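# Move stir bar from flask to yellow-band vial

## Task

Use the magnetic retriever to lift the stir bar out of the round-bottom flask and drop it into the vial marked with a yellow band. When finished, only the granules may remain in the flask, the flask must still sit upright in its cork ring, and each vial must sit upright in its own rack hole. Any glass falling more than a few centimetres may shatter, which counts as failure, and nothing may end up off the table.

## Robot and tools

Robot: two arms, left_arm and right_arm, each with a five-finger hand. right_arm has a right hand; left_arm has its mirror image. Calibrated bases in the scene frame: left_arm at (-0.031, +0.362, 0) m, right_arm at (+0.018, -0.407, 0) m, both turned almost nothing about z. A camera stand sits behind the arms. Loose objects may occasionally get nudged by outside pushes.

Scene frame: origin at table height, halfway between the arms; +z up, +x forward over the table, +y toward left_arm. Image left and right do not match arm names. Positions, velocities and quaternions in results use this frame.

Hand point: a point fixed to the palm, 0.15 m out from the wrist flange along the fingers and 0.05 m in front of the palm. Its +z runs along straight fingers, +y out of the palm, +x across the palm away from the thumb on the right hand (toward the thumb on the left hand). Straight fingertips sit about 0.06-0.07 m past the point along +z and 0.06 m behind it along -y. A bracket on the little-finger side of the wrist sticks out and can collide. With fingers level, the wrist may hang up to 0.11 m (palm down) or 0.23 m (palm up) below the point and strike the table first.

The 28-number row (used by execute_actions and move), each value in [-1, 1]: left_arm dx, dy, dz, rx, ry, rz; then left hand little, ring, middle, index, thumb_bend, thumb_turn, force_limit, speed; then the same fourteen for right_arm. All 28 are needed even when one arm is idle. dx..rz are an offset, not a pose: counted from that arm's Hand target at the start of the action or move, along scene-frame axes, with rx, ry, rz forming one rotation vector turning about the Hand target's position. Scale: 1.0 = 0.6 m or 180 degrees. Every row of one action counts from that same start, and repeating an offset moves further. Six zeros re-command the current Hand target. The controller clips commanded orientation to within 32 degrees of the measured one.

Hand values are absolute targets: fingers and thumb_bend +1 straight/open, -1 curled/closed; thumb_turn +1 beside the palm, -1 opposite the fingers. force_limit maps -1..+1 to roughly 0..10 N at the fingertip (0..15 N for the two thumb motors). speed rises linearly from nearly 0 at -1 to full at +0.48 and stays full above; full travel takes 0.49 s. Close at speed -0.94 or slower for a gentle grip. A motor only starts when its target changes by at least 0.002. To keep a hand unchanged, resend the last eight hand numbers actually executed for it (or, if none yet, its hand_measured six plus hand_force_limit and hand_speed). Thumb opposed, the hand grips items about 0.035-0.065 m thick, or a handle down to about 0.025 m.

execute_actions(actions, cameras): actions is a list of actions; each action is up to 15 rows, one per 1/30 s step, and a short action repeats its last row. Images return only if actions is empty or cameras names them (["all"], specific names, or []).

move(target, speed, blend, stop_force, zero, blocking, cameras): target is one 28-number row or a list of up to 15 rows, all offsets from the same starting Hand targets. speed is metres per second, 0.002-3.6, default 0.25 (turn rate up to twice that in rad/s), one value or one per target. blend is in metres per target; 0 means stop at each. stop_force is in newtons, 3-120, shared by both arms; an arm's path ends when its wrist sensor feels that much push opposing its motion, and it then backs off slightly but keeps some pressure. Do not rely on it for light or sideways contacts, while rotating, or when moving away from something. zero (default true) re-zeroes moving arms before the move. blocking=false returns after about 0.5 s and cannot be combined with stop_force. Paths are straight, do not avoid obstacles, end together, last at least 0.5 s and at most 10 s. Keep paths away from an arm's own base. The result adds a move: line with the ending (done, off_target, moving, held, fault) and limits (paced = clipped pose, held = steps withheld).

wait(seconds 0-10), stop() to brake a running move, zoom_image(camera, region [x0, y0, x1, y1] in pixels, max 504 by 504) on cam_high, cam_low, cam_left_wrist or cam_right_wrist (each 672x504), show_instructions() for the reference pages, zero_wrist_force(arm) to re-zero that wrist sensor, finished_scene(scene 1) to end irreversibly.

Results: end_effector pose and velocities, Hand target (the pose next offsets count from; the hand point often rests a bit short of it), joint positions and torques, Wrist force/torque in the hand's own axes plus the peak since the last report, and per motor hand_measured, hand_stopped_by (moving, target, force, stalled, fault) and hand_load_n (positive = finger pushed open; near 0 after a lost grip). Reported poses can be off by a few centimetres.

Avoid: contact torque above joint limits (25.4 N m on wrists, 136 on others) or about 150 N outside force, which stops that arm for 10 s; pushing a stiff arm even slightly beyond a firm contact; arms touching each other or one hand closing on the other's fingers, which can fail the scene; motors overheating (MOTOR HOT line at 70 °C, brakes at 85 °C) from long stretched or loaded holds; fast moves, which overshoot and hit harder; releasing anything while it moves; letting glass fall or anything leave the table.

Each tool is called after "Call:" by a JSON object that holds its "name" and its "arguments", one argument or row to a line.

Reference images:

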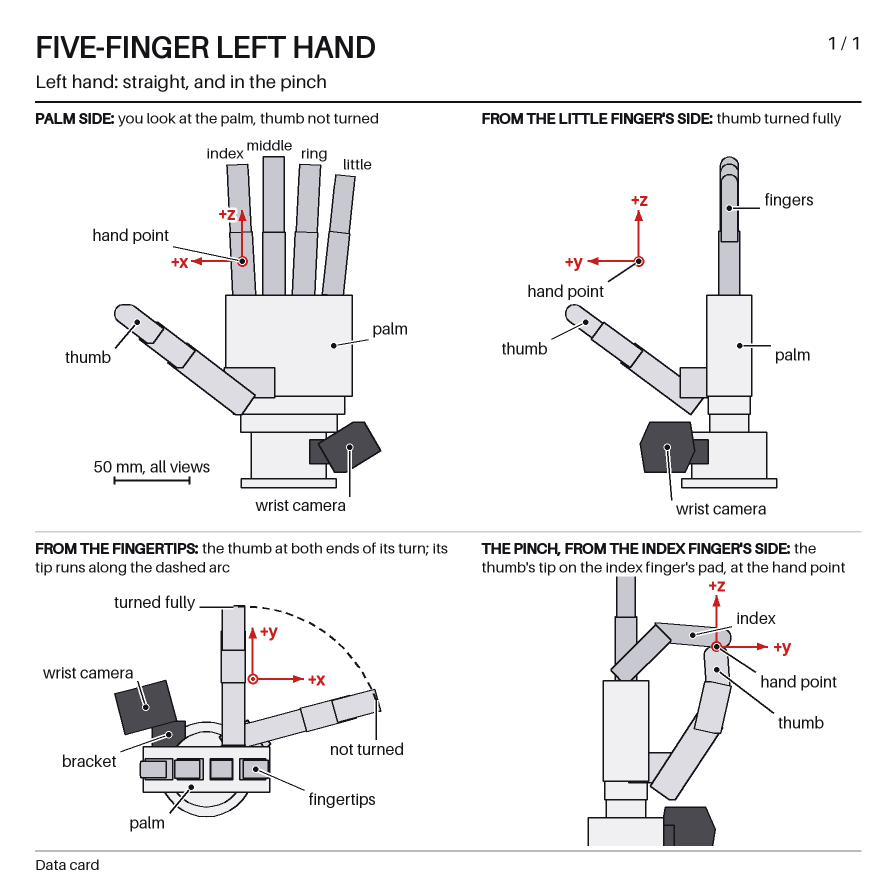

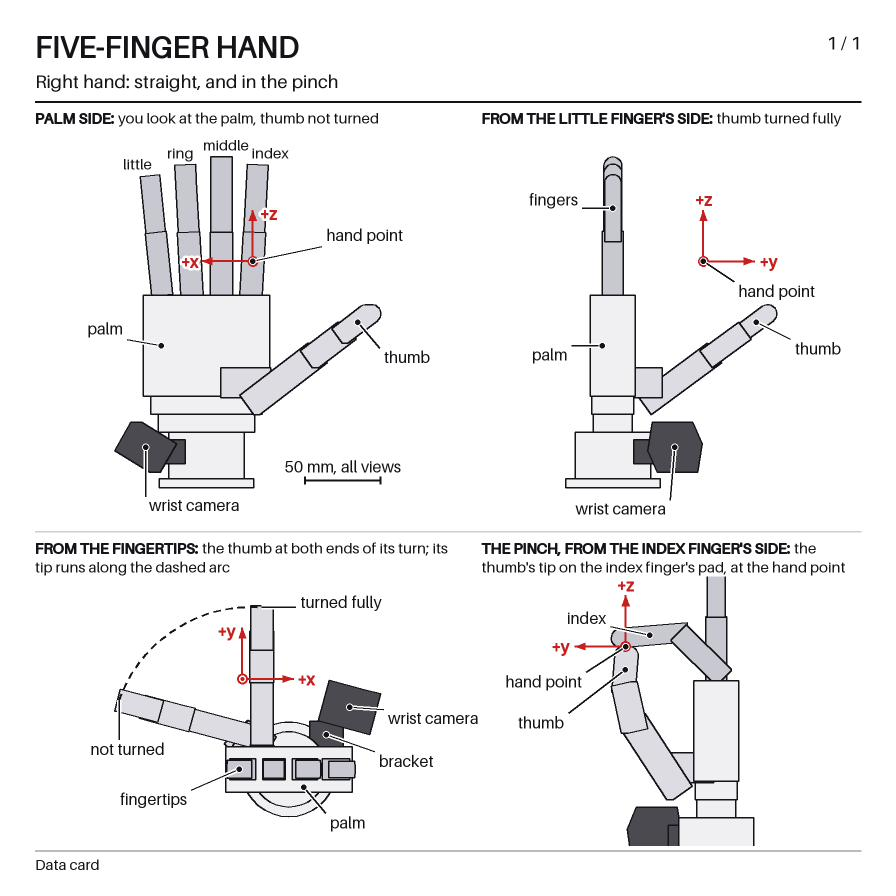

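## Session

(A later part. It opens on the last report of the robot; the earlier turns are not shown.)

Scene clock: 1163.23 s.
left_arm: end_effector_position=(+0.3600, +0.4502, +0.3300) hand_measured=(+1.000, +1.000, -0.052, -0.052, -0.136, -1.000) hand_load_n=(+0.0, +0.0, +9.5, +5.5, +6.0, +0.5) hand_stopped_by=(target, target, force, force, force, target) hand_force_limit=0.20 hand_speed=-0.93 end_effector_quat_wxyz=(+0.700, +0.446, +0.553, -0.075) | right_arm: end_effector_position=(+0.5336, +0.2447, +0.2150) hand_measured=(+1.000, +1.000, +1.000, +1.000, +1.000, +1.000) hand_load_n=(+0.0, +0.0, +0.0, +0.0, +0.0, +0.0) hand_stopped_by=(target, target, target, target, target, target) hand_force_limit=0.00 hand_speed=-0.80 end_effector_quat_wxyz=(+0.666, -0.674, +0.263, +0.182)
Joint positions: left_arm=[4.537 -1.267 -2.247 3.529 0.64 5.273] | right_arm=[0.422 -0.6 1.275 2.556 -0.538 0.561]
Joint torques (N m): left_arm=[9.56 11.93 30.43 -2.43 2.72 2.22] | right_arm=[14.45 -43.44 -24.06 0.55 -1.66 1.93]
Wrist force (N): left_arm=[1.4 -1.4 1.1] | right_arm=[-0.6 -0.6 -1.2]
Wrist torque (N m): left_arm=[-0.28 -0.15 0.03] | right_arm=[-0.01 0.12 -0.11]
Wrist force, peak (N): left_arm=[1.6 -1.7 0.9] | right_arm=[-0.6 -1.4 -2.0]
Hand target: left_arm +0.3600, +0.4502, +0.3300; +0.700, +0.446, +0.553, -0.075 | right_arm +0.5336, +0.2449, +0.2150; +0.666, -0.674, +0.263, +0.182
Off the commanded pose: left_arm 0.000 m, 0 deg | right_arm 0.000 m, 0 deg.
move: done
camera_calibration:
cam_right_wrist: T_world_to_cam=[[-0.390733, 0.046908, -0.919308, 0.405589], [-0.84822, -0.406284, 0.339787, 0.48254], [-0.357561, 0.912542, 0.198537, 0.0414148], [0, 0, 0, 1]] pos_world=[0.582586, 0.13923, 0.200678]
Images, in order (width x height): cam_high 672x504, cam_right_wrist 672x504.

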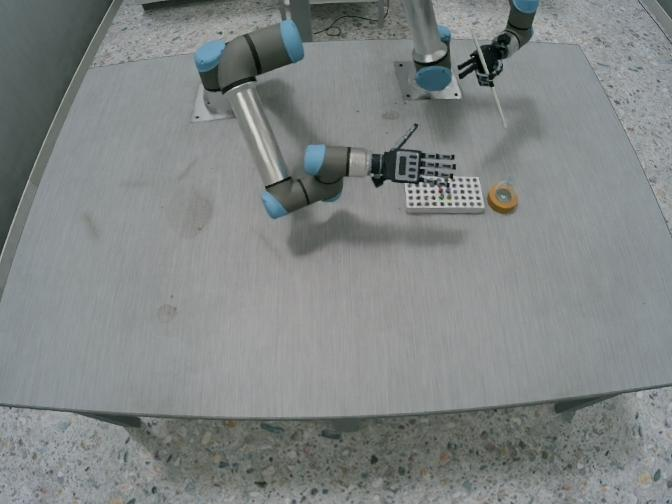

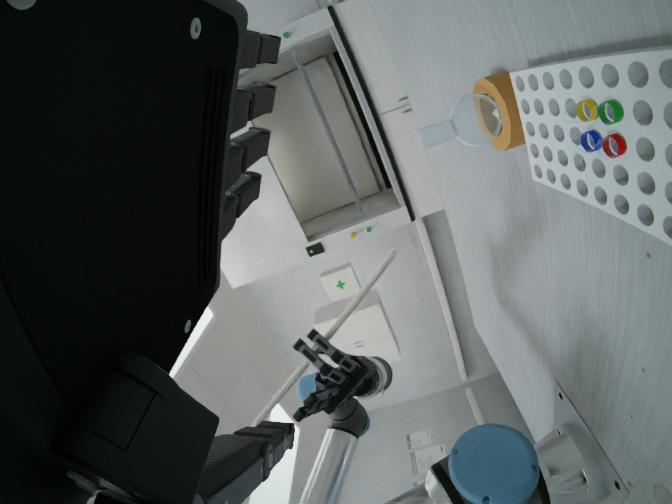

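Call:
{"name": "zoom_image", "arguments": {
  "camera": "cam_right_wrist",
  "region": [550, 75, 650, 175]
}}

Call:
{"name": "zoom_image", "arguments": {
  "camera": "cam_right_wrist",
  "region": [565, 90, 605, 130]
}}

Call:
{"name": "zoom_image", "arguments": {
  "camera": "cam_right_wrist",
  "region": [570, 120, 610, 160]
}}

Scaled by 5.040 from the camera's 672x504 image, which has a finer 960x720 frame.

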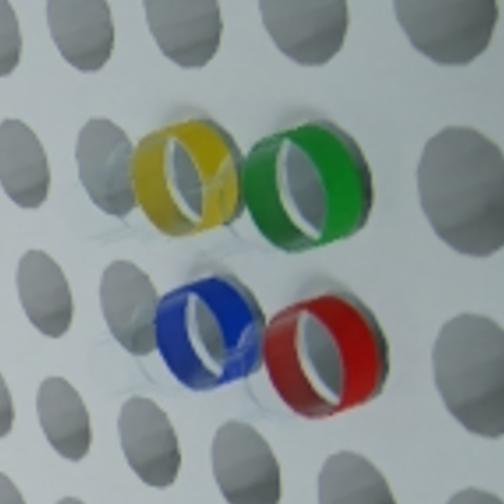

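Scaled by 12.600 from the camera's 672x504 image, which has a finer 960x720 frame.

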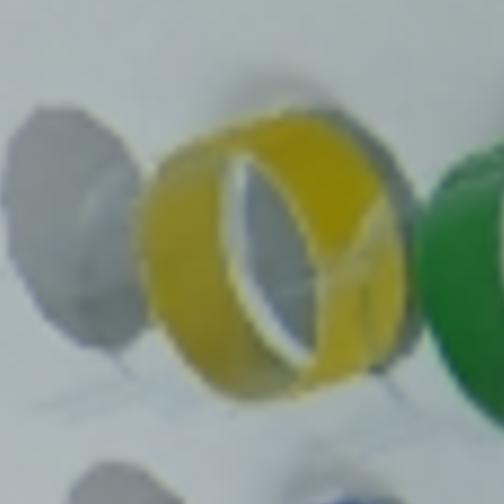

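Scaled by 12.600 from the camera's 672x504 image, which has a finer 960x720 frame.

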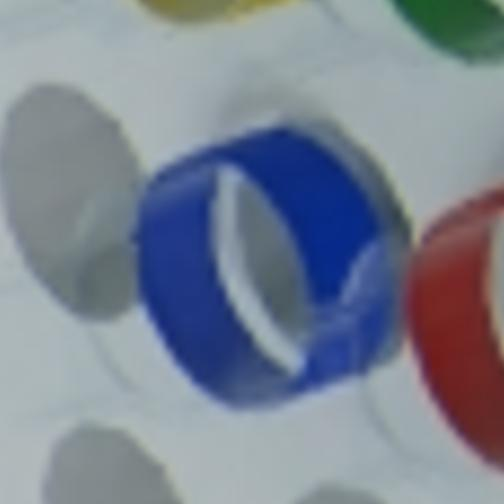

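Call:
{"name": "zoom_image", "arguments": {
  "camera": "cam_right_wrist",
  "region": [558, 100, 582, 128]
}}

Call:
{"name": "zoom_image", "arguments": {
  "camera": "cam_right_wrist",
  "region": [562, 130, 588, 160]
}}

Call:
{"name": "zoom_image", "arguments": {
  "camera": "cam_right_wrist",
  "region": [588, 118, 612, 146]
}}

Scaled by 18.000 from the camera's 672x504 image, which has a finer 960x720 frame.

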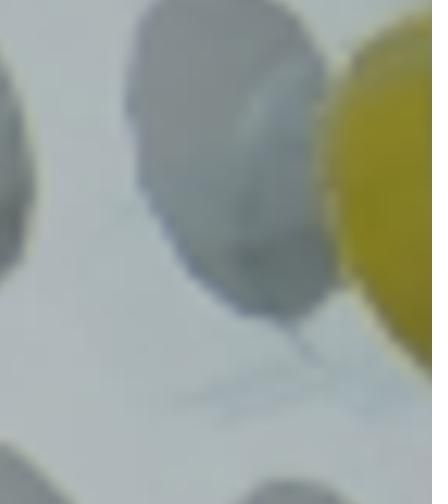

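Scaled by 16.800 from the camera's 672x504 image, which has a finer 960x720 frame.

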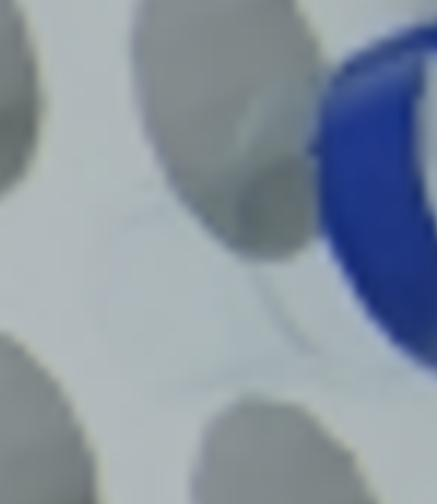

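Scaled by 18.000 from the camera's 672x504 image, which has a finer 960x720 frame.

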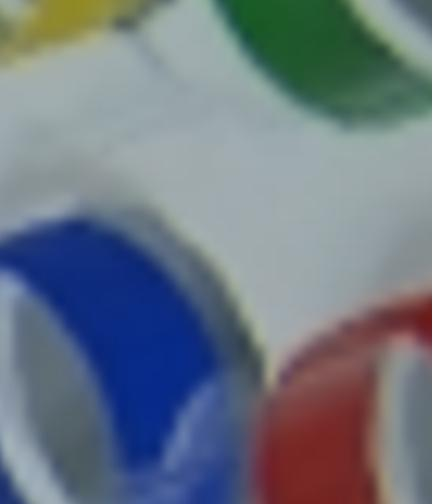

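Call:
{"name": "move", "arguments": {
  "target": [0,0,0,0,0,0,1,1,-0.45,-0.45,-0.2,-1,0.2,-0.93,0.1957,0.1018,-0.0683,0,0,0,1,1,1,1,1,1,0,-0.8],
  "speed": 0.12,
  "cameras": ["cam_right_wrist"]
}}

Scene clock: 1187.03 s.
left_arm: end_effector_position=(+0.3600, +0.4502, +0.3300) hand_measured=(+1.000, +1.000, -0.052, -0.052, -0.136, -1.000) hand_load_n=(+0.0, +0.0, +9.5, +5.5, +6.5, +0.5) hand_stopped_by=(target, target, force, force, force, target) hand_force_limit=0.20 hand_speed=-0.93 end_effector_quat_wxyz=(+0.700, +0.446, +0.553, -0.075) | right_arm: end_effector_position=(+0.6509, +0.3060, +0.1740) hand_measured=(+1.000, +1.000, +1.000, +1.000, +1.000, +1.000) hand_load_n=(+0.0, +0.0, +0.0, +0.0, +0.0, -0.5) hand_stopped_by=(target, target, target, target, target, target) hand_force_limit=0.00 hand_speed=-0.80 end_effector_quat_wxyz=(+0.666, -0.674, +0.263, +0.182)
Joint positions: left_arm=[4.537 -1.267 -2.247 3.529 0.64 5.273] | right_arm=[0.43 -0.182 0.502 2.911 -0.546 0.562]
Joint torques (N m): left_arm=[9.58 11.76 29.41 -2.44 2.55 2.39] | right_arm=[-12.1 -51.3 -25.76 0.51 2.42 1.85]
Wrist force (N): left_arm=[1.4 -1.5 1.0] | right_arm=[-0.9 -0.9 -0.9]
Wrist torque (N m): left_arm=[-0.27 -0.15 0.02] | right_arm=[-0.09 0.16 -0.14]
Wrist force, peak (N): left_arm=[1.6 -1.7 1.0] | right_arm=[-1.1 -0.6 -2.0]
Hand target: left_arm +0.3600, +0.4502, +0.3300; +0.700, +0.446, +0.553, -0.075 | right_arm +0.6510, +0.3060, +0.1740; +0.666, -0.674, +0.263, +0.182
Off the commanded pose: left_arm 0.000 m, 0 deg | right_arm 0.000 m, 0 deg.
move: done
camera_calibration:
cam_right_wrist: T_world_to_cam=[[-0.3907, 0.0468237, -0.919326, 0.410852], [-0.848232, -0.406253, 0.339795, 0.620874], [-0.357568, 0.91256, 0.198441, 0.0355744], [0, 0, 0, 1]] pos_world=[0.699885, 0.20053, 0.159678]
Images, in order (width x height): cam_right_wrist 672x504.

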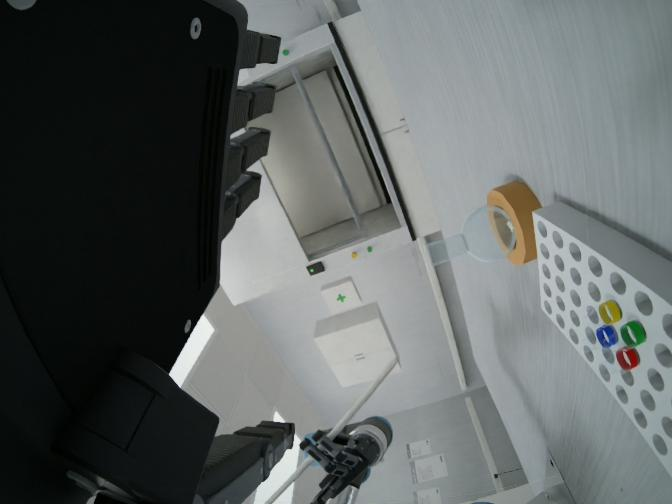

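Call:
{"name": "zoom_image", "arguments": {
  "camera": "cam_right_wrist",
  "region": [580, 285, 650, 385]
}}

Call:
{"name": "zoom_image", "arguments": {
  "camera": "cam_right_wrist",
  "region": [585, 295, 625, 335]
}}

Call:
{"name": "zoom_image", "arguments": {
  "camera": "cam_right_wrist",
  "region": [580, 315, 625, 360]
}}

Scaled by 5.040 from the camera's 672x504 image, which has a finer 960x720 frame.

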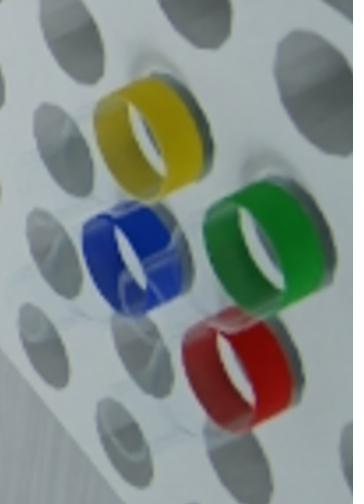

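Scaled by 12.600 from the camera's 672x504 image, which has a finer 960x720 frame.

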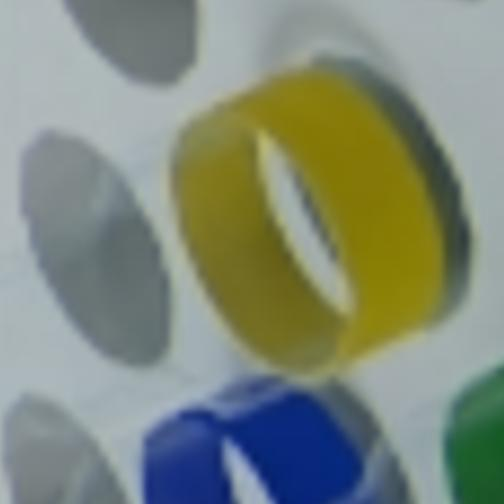

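Scaled by 11.200 from the camera's 672x504 image, which has a finer 960x720 frame.

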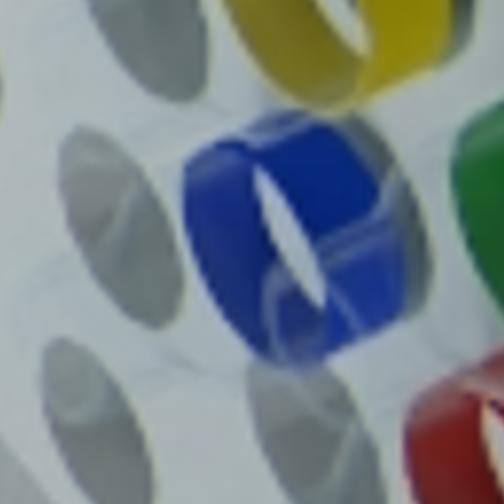

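Call:
{"name": "zoom_image", "arguments": {
  "camera": "cam_right_wrist",
  "region": [598, 325, 626, 353]
}}

Call:
{"name": "zoom_image", "arguments": {
  "camera": "cam_right_wrist",
  "region": [578, 335, 606, 363]
}}

Call:
{"name": "zoom_image", "arguments": {
  "camera": "cam_right_wrist",
  "region": [582, 300, 612, 330]
}}

Call:
{"name": "zoom_image", "arguments": {
  "camera": "cam_right_wrist",
  "region": [595, 340, 635, 380]
}}

Scaled by 18.000 from the camera's 672x504 image, which has a finer 960x720 frame.

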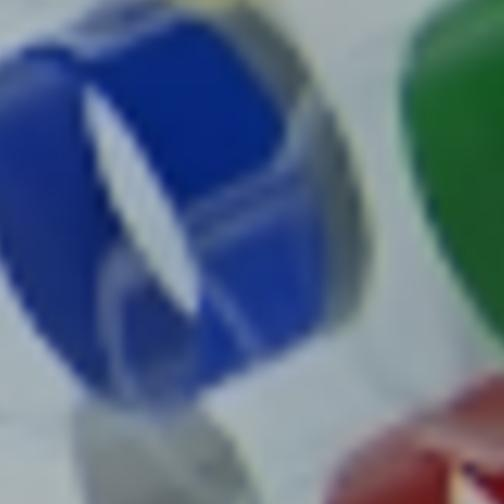

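Scaled by 18.000 from the camera's 672x504 image, which has a finer 960x720 frame.

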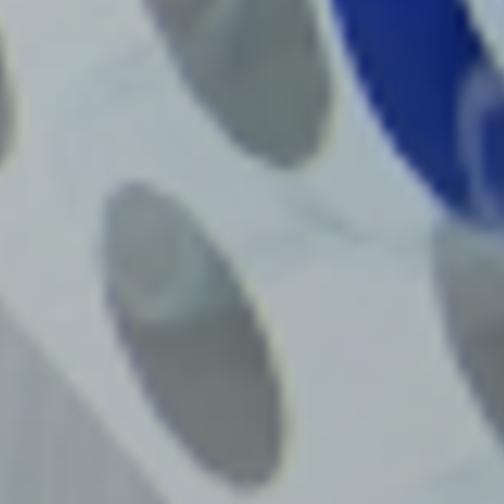

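Scaled by 16.800 from the camera's 672x504 image, which has a finer 960x720 frame.

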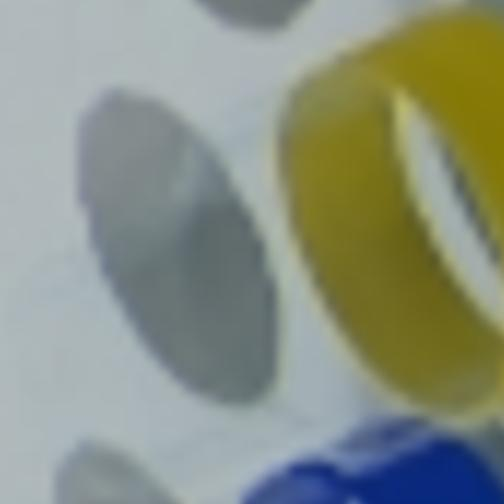

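Scaled by 12.600 from the camera's 672x504 image, which has a finer 960x720 frame.

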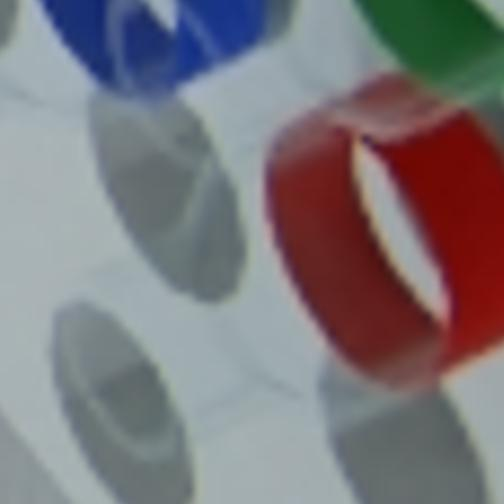

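Call:
{"name": "move", "arguments": {
  "target": [
    [0.2027,-0.2742,-0.15,0,0,0,1,1,-0.45,-0.45,-0.2,-1,0.2,-0.93,0,0,0,0,0,0,1,1,1,1,1,1,0,-0.8],
    [0.2027,-0.2742,-0.23,0,0,0,1,1,-0.45,-0.45,-0.2,-1,0.2,-0.93,0,0,0,0,0,0,1,1,1,1,1,1,0,-0.8]
  ],
  "speed": 0.07,
  "blend": [0.02,0],
  "cameras": ["all"]
}}

Call:
{"name": "zoom_image", "arguments": {
  "camera": "cam_right_wrist",
  "region": [570, 290, 630, 350]
}}

Call:
{"name": "zoom_image", "arguments": {
  "camera": "cam_left_wrist",
  "region": [372, 400, 420, 448]
}}

Scene clock: 1208.47 s.
left_arm: end_effector_position=(+0.4816, +0.2857, +0.1920) hand_measured=(+1.000, +1.000, -0.052, -0.052, -0.136, -1.000) hand_load_n=(+0.0, +0.0, +9.0, +5.5, +6.5, +0.5) hand_stopped_by=(target, target, force, force, force, target) hand_force_limit=0.20 hand_speed=-0.93 end_effector_quat_wxyz=(+0.700, +0.446, +0.553, -0.075) | right_arm: end_effector_position=(+0.6510, +0.3060, +0.1740) hand_measured=(+1.000, +1.000, +1.000, +1.000, +1.000, +1.000) hand_load_n=(+0.0, +0.0, -0.5, +0.0, +0.0, +0.0) hand_stopped_by=(target, target, target, target, target, target) hand_force_limit=0.00 hand_speed=-0.80 end_effector_quat_wxyz=(+0.666, -0.674, +0.263, +0.182)
Joint positions: left_arm=[3.766 -1.608 -2.406 3.943 -0.131 5.354] | right_arm=[0.43 -0.182 0.501 2.911 -0.546 0.563]
Joint torques (N m): left_arm=[-9.6 7.97 0.01 1.64 -2.48 -2] | right_arm=[-13.6 -53.33 -26.95 0.6 2.37 1.92]
Wrist force (N): left_arm=[1.4 -2.2 1.0] | right_arm=[-0.8 -0.6 -1.1]
Wrist torque (N m): left_arm=[-0.41 -0.16 0.16] | right_arm=[-0.02 0.14 -0.13]
Wrist force, peak (N): left_arm=[1.7 -2.4 0.8] | right_arm=[-0.8 -0.9 -1.8]
Hand target: left_arm +0.4816, +0.2857, +0.1920; +0.700, +0.446, +0.553, -0.075 | right_arm +0.6510, +0.3060, +0.1740; +0.666, -0.674, +0.263, +0.182
Off the commanded pose: left_arm 0.000 m, 0 deg | right_arm 0.000 m, 0 deg.
move: done
camera_calibration:
cam_left_wrist: T_world_to_cam=[[-0.503575, -0.464171, -0.728669, 0.510881], [0.0688504, 0.81917, -0.569403, -0.162373], [0.861204, -0.336906, -0.380555, -0.13323], [0, 0, 0, 1]] pos_world=[0.383185, 0.325262, 0.229106]
cam_right_wrist: T_world_to_cam=[[-0.390733, 0.046908, -0.919308, 0.410898], [-0.84822, -0.406284, 0.339787, 0.620917], [-0.357561, 0.912542, 0.198537, 0.035685], [0, 0, 0, 1]] pos_world=[0.699986, 0.20043, 0.159678]

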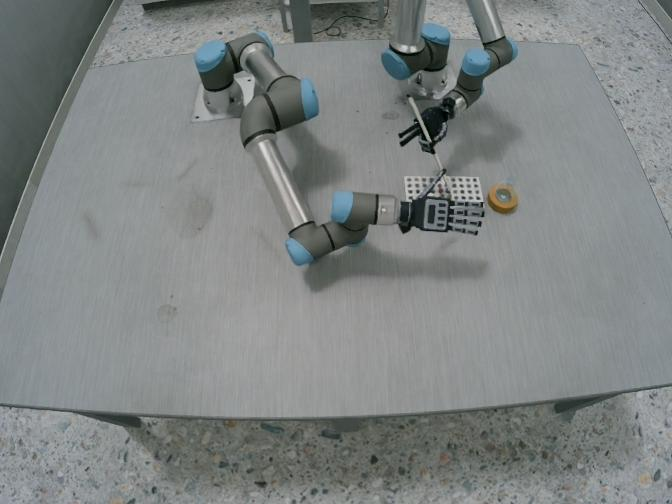

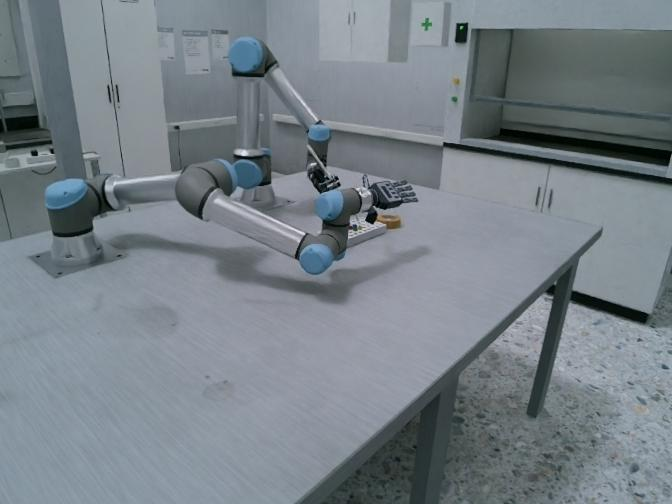

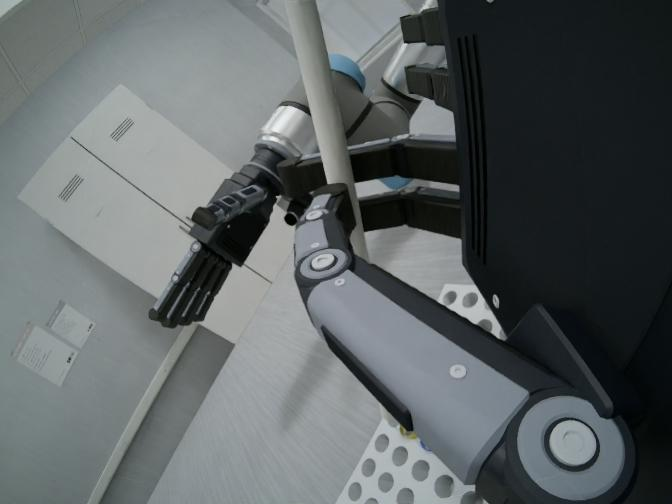

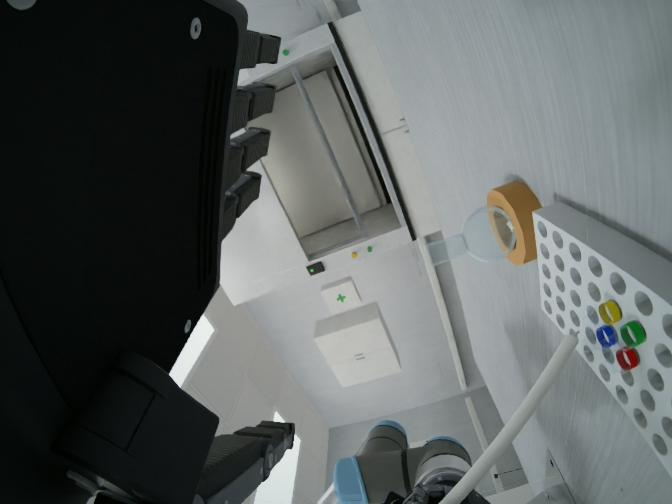

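Scaled by 8.400 from the camera's 672x504 image, which has a finer 960x720 frame.

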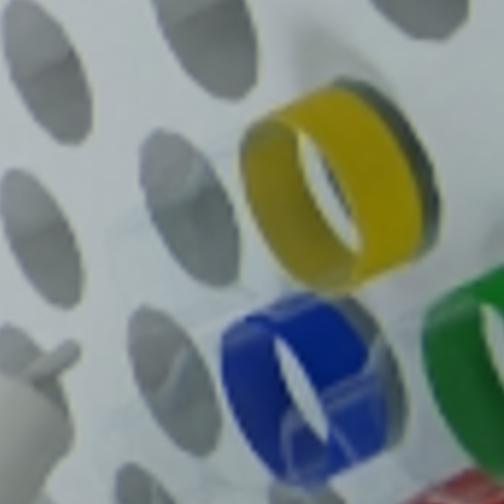

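Scaled by 10.500 from the camera's 672x504 image, which has a finer 960x720 frame.

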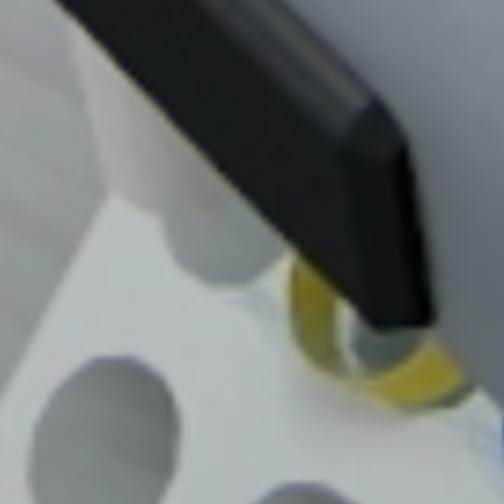

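Call:
{"name": "zoom_image", "arguments": {
  "camera": "cam_right_wrist",
  "region": [564, 322, 592, 350]
}}

Call:
{"name": "zoom_image", "arguments": {
  "camera": "cam_right_wrist",
  "region": [580, 298, 612, 330]
}}

Scaled by 18.000 from the camera's 672x504 image, which has a finer 960x720 frame.

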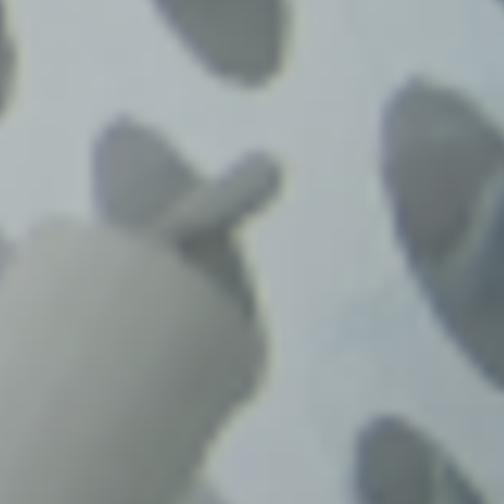

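Scaled by 15.750 from the camera's 672x504 image, which has a finer 960x720 frame.

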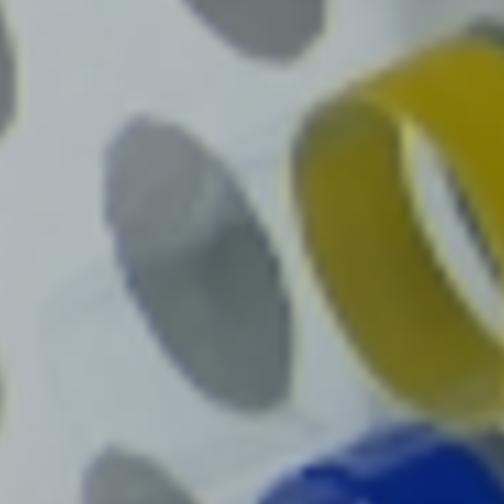

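Call:
{"name": "move", "arguments": {
  "target": [0.0072,0.0018,-0.0133,0,0,0,1,1,-0.45,-0.45,-0.2,-1,0.2,-0.93,0,0,0,0,0,0,1,1,1,1,1,1,0,-0.8],
  "speed": 0.02,
  "stop_force": 3,
  "cameras": ["cam_left_wrist", "cam_right_wrist"]
}}

Call:
{"name": "zoom_image", "arguments": {
  "camera": "cam_right_wrist",
  "region": [565, 295, 613, 343]
}}

Call:
{"name": "zoom_image", "arguments": {
  "camera": "cam_right_wrist",
  "region": [570, 310, 598, 338]
}}

Call:
{"name": "zoom_image", "arguments": {
  "camera": "cam_left_wrist",
  "region": [376, 404, 412, 440]
}}

Scene clock: 1220.63 s.
left_arm: end_effector_position=(+0.4859, +0.2868, +0.1840) hand_measured=(+1.000, +1.000, -0.052, -0.052, -0.136, -1.000) hand_load_n=(+0.0, +0.0, +9.5, +6.0, +6.0, +0.5) hand_stopped_by=(target, target, force, force, force, target) hand_force_limit=0.20 hand_speed=-0.93 end_effector_quat_wxyz=(+0.700, +0.446, +0.553, -0.075) | right_arm: end_effector_position=(+0.6510, +0.3060, +0.1740) hand_measured=(+1.000, +1.000, +1.000, +1.000, +1.000, +1.000) hand_load_n=(+0.0, +0.0, +0.0, +0.0, +0.0, +0.0) hand_stopped_by=(target, target, target, target, target, target) hand_force_limit=0.00 hand_speed=-0.80 end_effector_quat_wxyz=(+0.666, -0.674, +0.263, +0.182)
Joint positions: left_arm=[3.759 -1.639 -2.403 3.978 -0.137 5.349] | right_arm=[0.43 -0.182 0.501 2.911 -0.546 0.563]
Joint torques (N m): left_arm=[-9.89 9.69 -1.06 1.94 -2.47 -2.18] | right_arm=[-13.46 -53.53 -27.33 0.69 2.56 1.95]
Wrist force (N): left_arm=[1.4 -2.1 1.1] | right_arm=[-0.7 -0.6 -1.1]
Wrist torque (N m): left_arm=[-0.40 -0.14 0.15] | right_arm=[-0.03 0.14 -0.12]
Wrist force, peak (N): left_arm=[1.6 -2.3 1.1] | right_arm=[-0.9 -1.0 -1.6]
Hand target: left_arm +0.4859, +0.2868, +0.1840; +0.700, +0.446, +0.553, -0.075 | right_arm +0.6510, +0.3060, +0.1740; +0.666, -0.674, +0.263, +0.182
Off the commanded pose: left_arm 0.000 m, 0 deg | right_arm 0.000 m, 0 deg.
move: done
camera_calibration:
cam_left_wrist: T_world_to_cam=[[-0.50341, -0.464293, -0.728705, 0.50769], [0.0689078, 0.819103, -0.569493, -0.16817], [0.861295, -0.336902, -0.380351, -0.139813], [0, 0, 0, 1]] pos_world=[0.387585, 0.326362, 0.221006]
cam_right_wrist: T_world_to_cam=[[-0.390733, 0.046908, -0.919308, 0.410898], [-0.84822, -0.406284, 0.339787, 0.620917], [-0.357561, 0.912542, 0.198537, 0.035685], [0, 0, 0, 1]] pos_world=[0.699986, 0.20043, 0.159678]
Images, in order (width x height): cam_left_wrist 672x504, cam_right_wrist 672x504.

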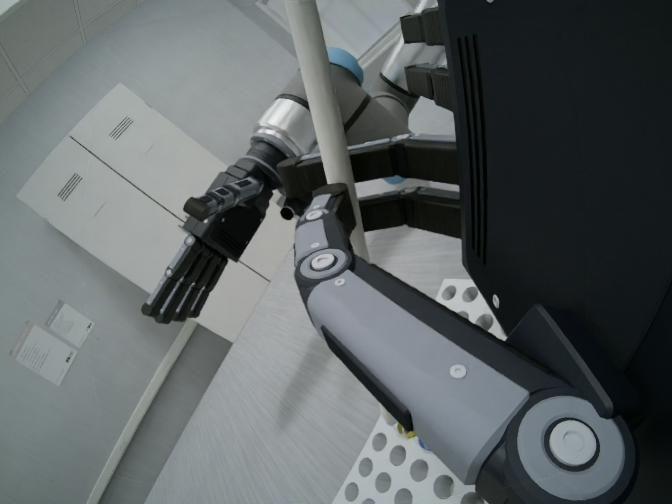

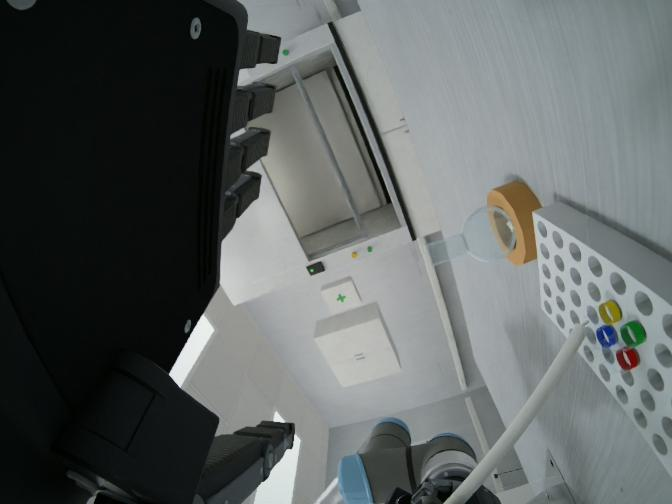

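Scaled by 10.500 from the camera's 672x504 image, which has a finer 960x720 frame.

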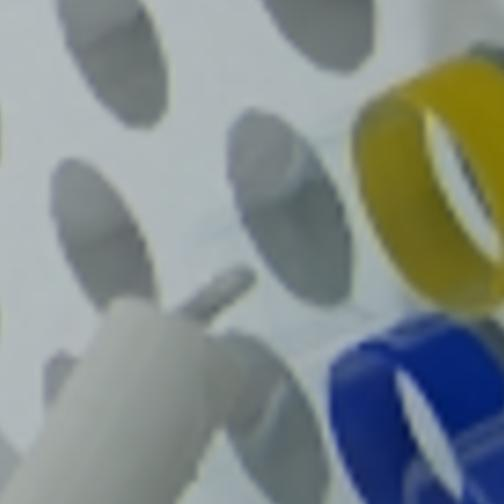

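Scaled by 18.000 from the camera's 672x504 image, which has a finer 960x720 frame.

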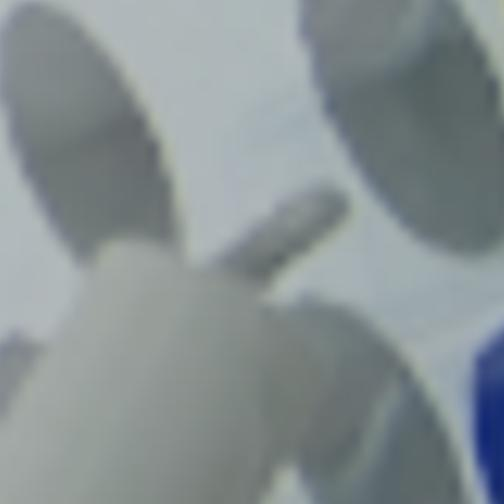

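Scaled by 14.000 from the camera's 672x504 image, which has a finer 960x720 frame.

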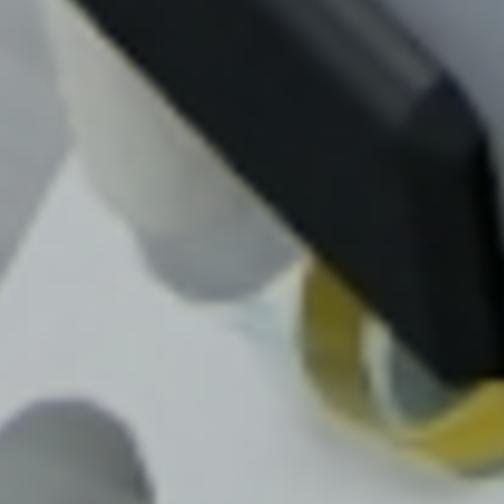

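Call:
{"name": "move", "arguments": {
  "target": [0,0.0003,-0.0045,0,0,0,1,1,-0.45,-0.45,-0.2,-1,0.2,-0.93,0,0,0,0,0,0,1,1,1,1,1,1,0,-0.8],
  "speed": 0.01,
  "stop_force": 3,
  "cameras": ["cam_left_wrist", "cam_right_wrist"]
}}

Call:
{"name": "zoom_image", "arguments": {
  "camera": "cam_right_wrist",
  "region": [572, 308, 600, 336]
}}

Call:
{"name": "zoom_image", "arguments": {
  "camera": "cam_left_wrist",
  "region": [376, 404, 412, 440]
}}

Scene clock: 1228.00 s.
left_arm: end_effector_position=(+0.4859, +0.2869, +0.1813) hand_measured=(+1.000, +1.000, -0.052, -0.052, -0.136, -1.000) hand_load_n=(+0.0, +0.0, +9.5, +5.5, +6.0, +0.5) hand_stopped_by=(target, target, force, force, force, target) hand_force_limit=0.20 hand_speed=-0.93 end_effector_quat_wxyz=(+0.700, +0.446, +0.553, -0.075) | right_arm: end_effector_position=(+0.6510, +0.3060, +0.1740) hand_measured=(+1.000, +1.000, +1.000, +1.000, +1.000, +1.000) hand_load_n=(+0.0, +0.0, +0.0, +0.0, +0.0, +0.0) hand_stopped_by=(target, target, target, target, target, target) hand_force_limit=0.00 hand_speed=-0.80 end_effector_quat_wxyz=(+0.666, -0.674, +0.263, +0.182)
Joint positions: left_arm=[3.76 -1.647 -2.406 3.988 -0.137 5.349] | right_arm=[0.43 -0.182 0.501 2.911 -0.546 0.563]
Joint torques (N m): left_arm=[9.47 7.98 -0.17 1.83 2.74 -2.03] | right_arm=[-13.33 -53.61 -26.45 0.63 2.43 1.93]
Wrist force (N): left_arm=[1.2 -1.9 1.0] | right_arm=[-0.8 -0.7 -1.3]
Wrist torque (N m): left_arm=[-0.38 -0.15 0.12] | right_arm=[-0.04 0.15 -0.13]
Wrist force, peak (N): left_arm=[1.6 -2.3 1.1] | right_arm=[-1.0 -0.9 -1.7]
Hand target: left_arm +0.4859, +0.2869, +0.1813; +0.700, +0.446, +0.553, -0.075 | right_arm +0.6510, +0.3060, +0.1740; +0.666, -0.674, +0.263, +0.182
Off the commanded pose: left_arm 0.000 m, 0 deg | right_arm 0.000 m, 0 deg.
move: done
camera_calibration:
cam_left_wrist: T_world_to_cam=[[-0.50341, -0.464293, -0.728705, 0.505888], [0.0689078, 0.819103, -0.569493, -0.169814], [0.861295, -0.336902, -0.380351, -0.140735], [0, 0, 0, 1]] pos_world=[0.387585, 0.326562, 0.218406]
cam_right_wrist: T_world_to_cam=[[-0.390733, 0.046908, -0.919308, 0.410898], [-0.84822, -0.406284, 0.339787, 0.620917], [-0.357561, 0.912542, 0.198537, 0.035685], [0, 0, 0, 1]] pos_world=[0.699986, 0.20043, 0.159678]
Images, in order (width x height): cam_left_wrist 672x504, cam_right_wrist 672x504.

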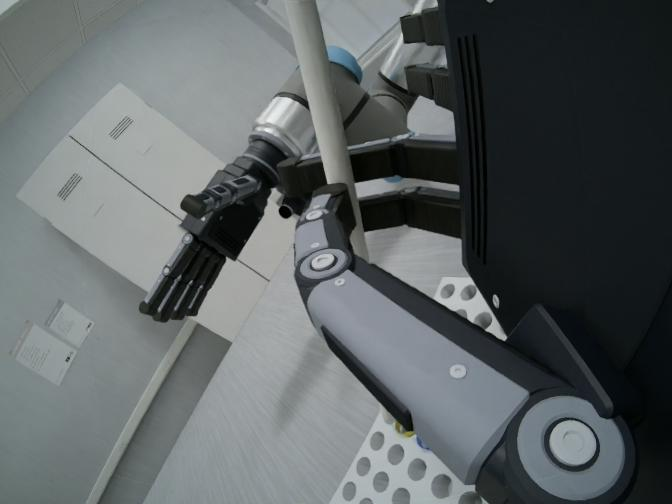

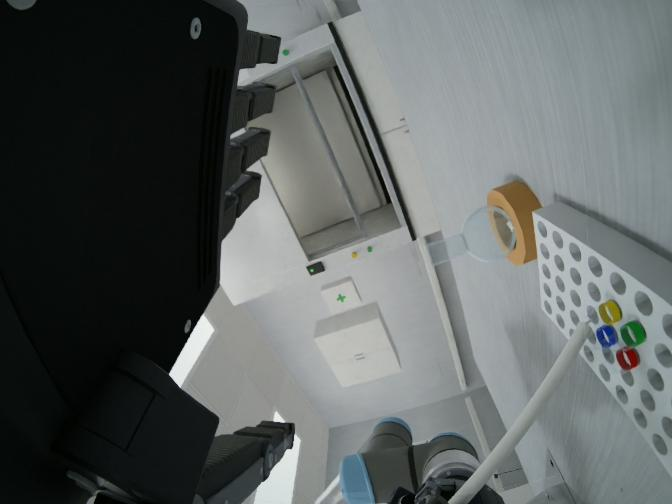

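Scaled by 18.000 from the camera's 672x504 image, which has a finer 960x720 frame.

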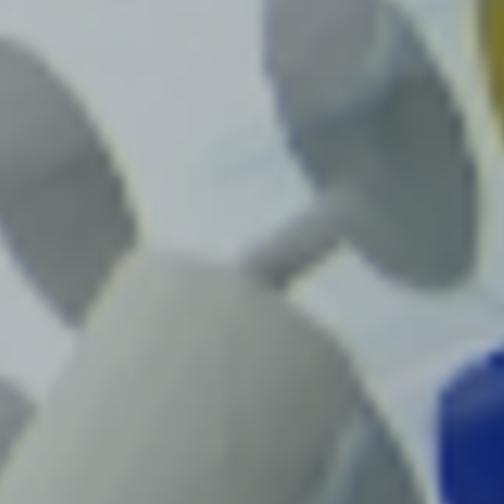

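Scaled by 14.000 from the camera's 672x504 image, which has a finer 960x720 frame.

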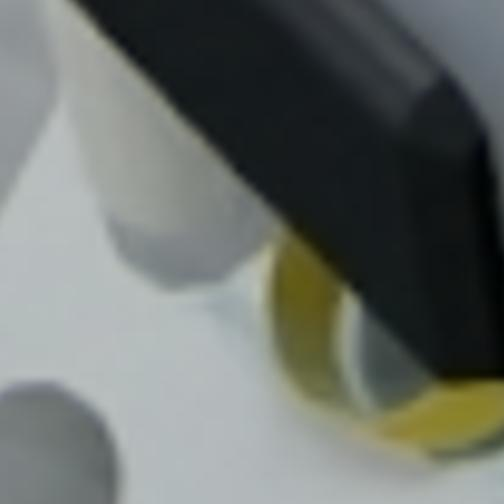

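Call:
{"name": "move", "arguments": {
  "target": [0,0,-0.005,0,0,0,1,1,-0.45,-0.45,-0.2,-1,0.2,-0.93,0,0,0,0,0,0,1,1,1,1,1,1,0,-0.8],
  "speed": 0.005,
  "stop_force": 3,
  "cameras": ["cam_left_wrist", "cam_right_wrist"]
}}

Call:
{"name": "zoom_image", "arguments": {
  "camera": "cam_right_wrist",
  "region": [572, 308, 600, 336]
}}

Call:
{"name": "zoom_image", "arguments": {
  "camera": "cam_left_wrist",
  "region": [376, 404, 412, 440]
}}

Scene clock: 1231.03 s.
left_arm: end_effector_position=(+0.4859, +0.2869, +0.1803) hand_measured=(+1.000, +1.000, -0.052, -0.052, -0.136, -1.000) hand_load_n=(+0.0, +0.0, +10.0, +5.5, +6.0, +0.0) hand_stopped_by=(target, target, force, force, force, target) hand_force_limit=0.20 hand_speed=-0.93 end_effector_quat_wxyz=(+0.700, +0.446, +0.553, -0.075) | right_arm: end_effector_position=(+0.6510, +0.3060, +0.1740) hand_measured=(+1.000, +1.000, +1.000, +1.000, +1.000, +1.000) hand_load_n=(+0.0, +0.0, +0.0, +0.0, +0.0, -0.5) hand_stopped_by=(target, target, target, target, target, target) hand_force_limit=0.00 hand_speed=-0.80 end_effector_quat_wxyz=(+0.666, -0.674, +0.263, +0.182)
Joint positions: left_arm=[3.76 -1.65 -2.407 3.992 -0.137 5.35] | right_arm=[0.43 -0.182 0.501 2.911 -0.546 0.563]
Joint torques (N m): left_arm=[9.33 19.75 23.17 -1.61 -0.29 -2.44] | right_arm=[-13.46 -53.4 -26.96 0.69 2.5 1.7]
Wrist force (N): left_arm=[-2.9 -1.3 1.5] | right_arm=[-0.7 -0.9 -1.2]
Wrist torque (N m): left_arm=[-0.41 -0.19 0.14] | right_arm=[-0.06 0.12 -0.13]
Wrist force, peak (N): left_arm=[-4.6 -1.2 1.2] | right_arm=[-1.0 -1.2 -1.4]
Hand target: left_arm +0.4859, +0.2869, +0.1803; +0.700, +0.446, +0.553, -0.075 (not the last commanded pose) | right_arm +0.6510, +0.3060, +0.1740; +0.666, -0.674, +0.263, +0.182
Off the commanded pose: left_arm 0.002 m, 0 deg | right_arm 0.000 m, 0 deg.
move: contact (left_arm)
camera_calibration:
cam_left_wrist: T_world_to_cam=[[-0.503517, -0.464313, -0.728618, 0.505115], [0.0688922, 0.81906, -0.569556, -0.170407], [0.861234, -0.336977, -0.380424, -0.141089], [0, 0, 0, 1]] pos_world=[0.387585, 0.326561, 0.217306]
cam_right_wrist: T_world_to_cam=[[-0.390733, 0.046908, -0.919308, 0.410898], [-0.84822, -0.406284, 0.339787, 0.620917], [-0.357561, 0.912542, 0.198537, 0.035685], [0, 0, 0, 1]] pos_world=[0.699986, 0.20043, 0.159678]
Images, in order (width x height): cam_left_wrist 672x504, cam_right_wrist 672x504.

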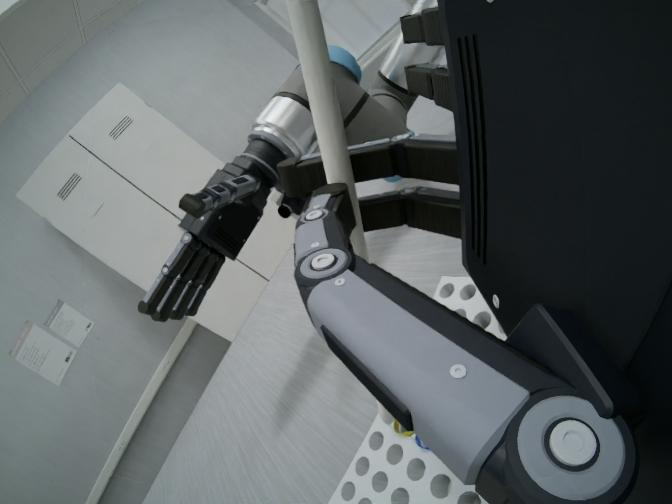

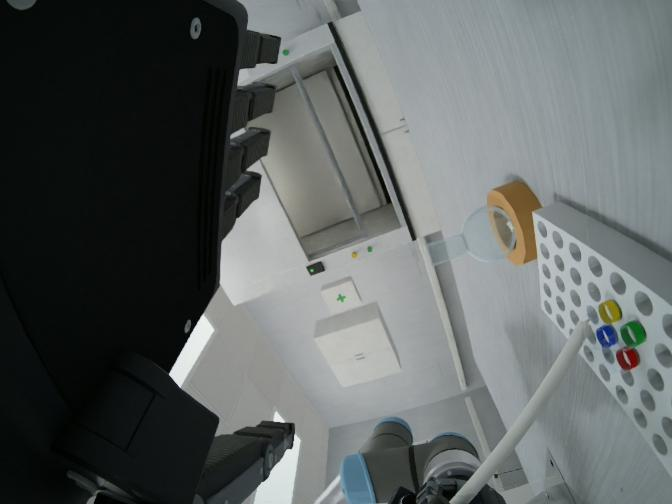

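Scaled by 18.000 from the camera's 672x504 image, which has a finer 960x720 frame.

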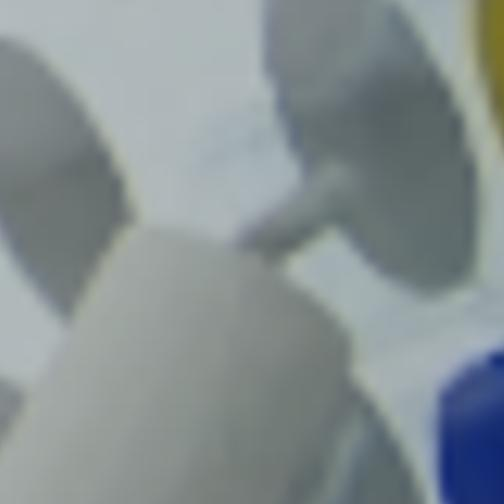

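Scaled by 14.000 from the camera's 672x504 image, which has a finer 960x720 frame.

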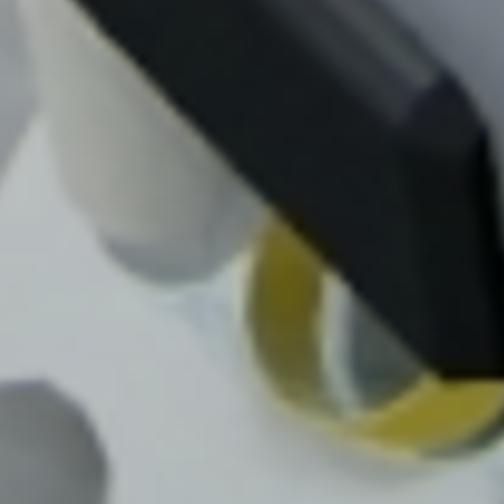

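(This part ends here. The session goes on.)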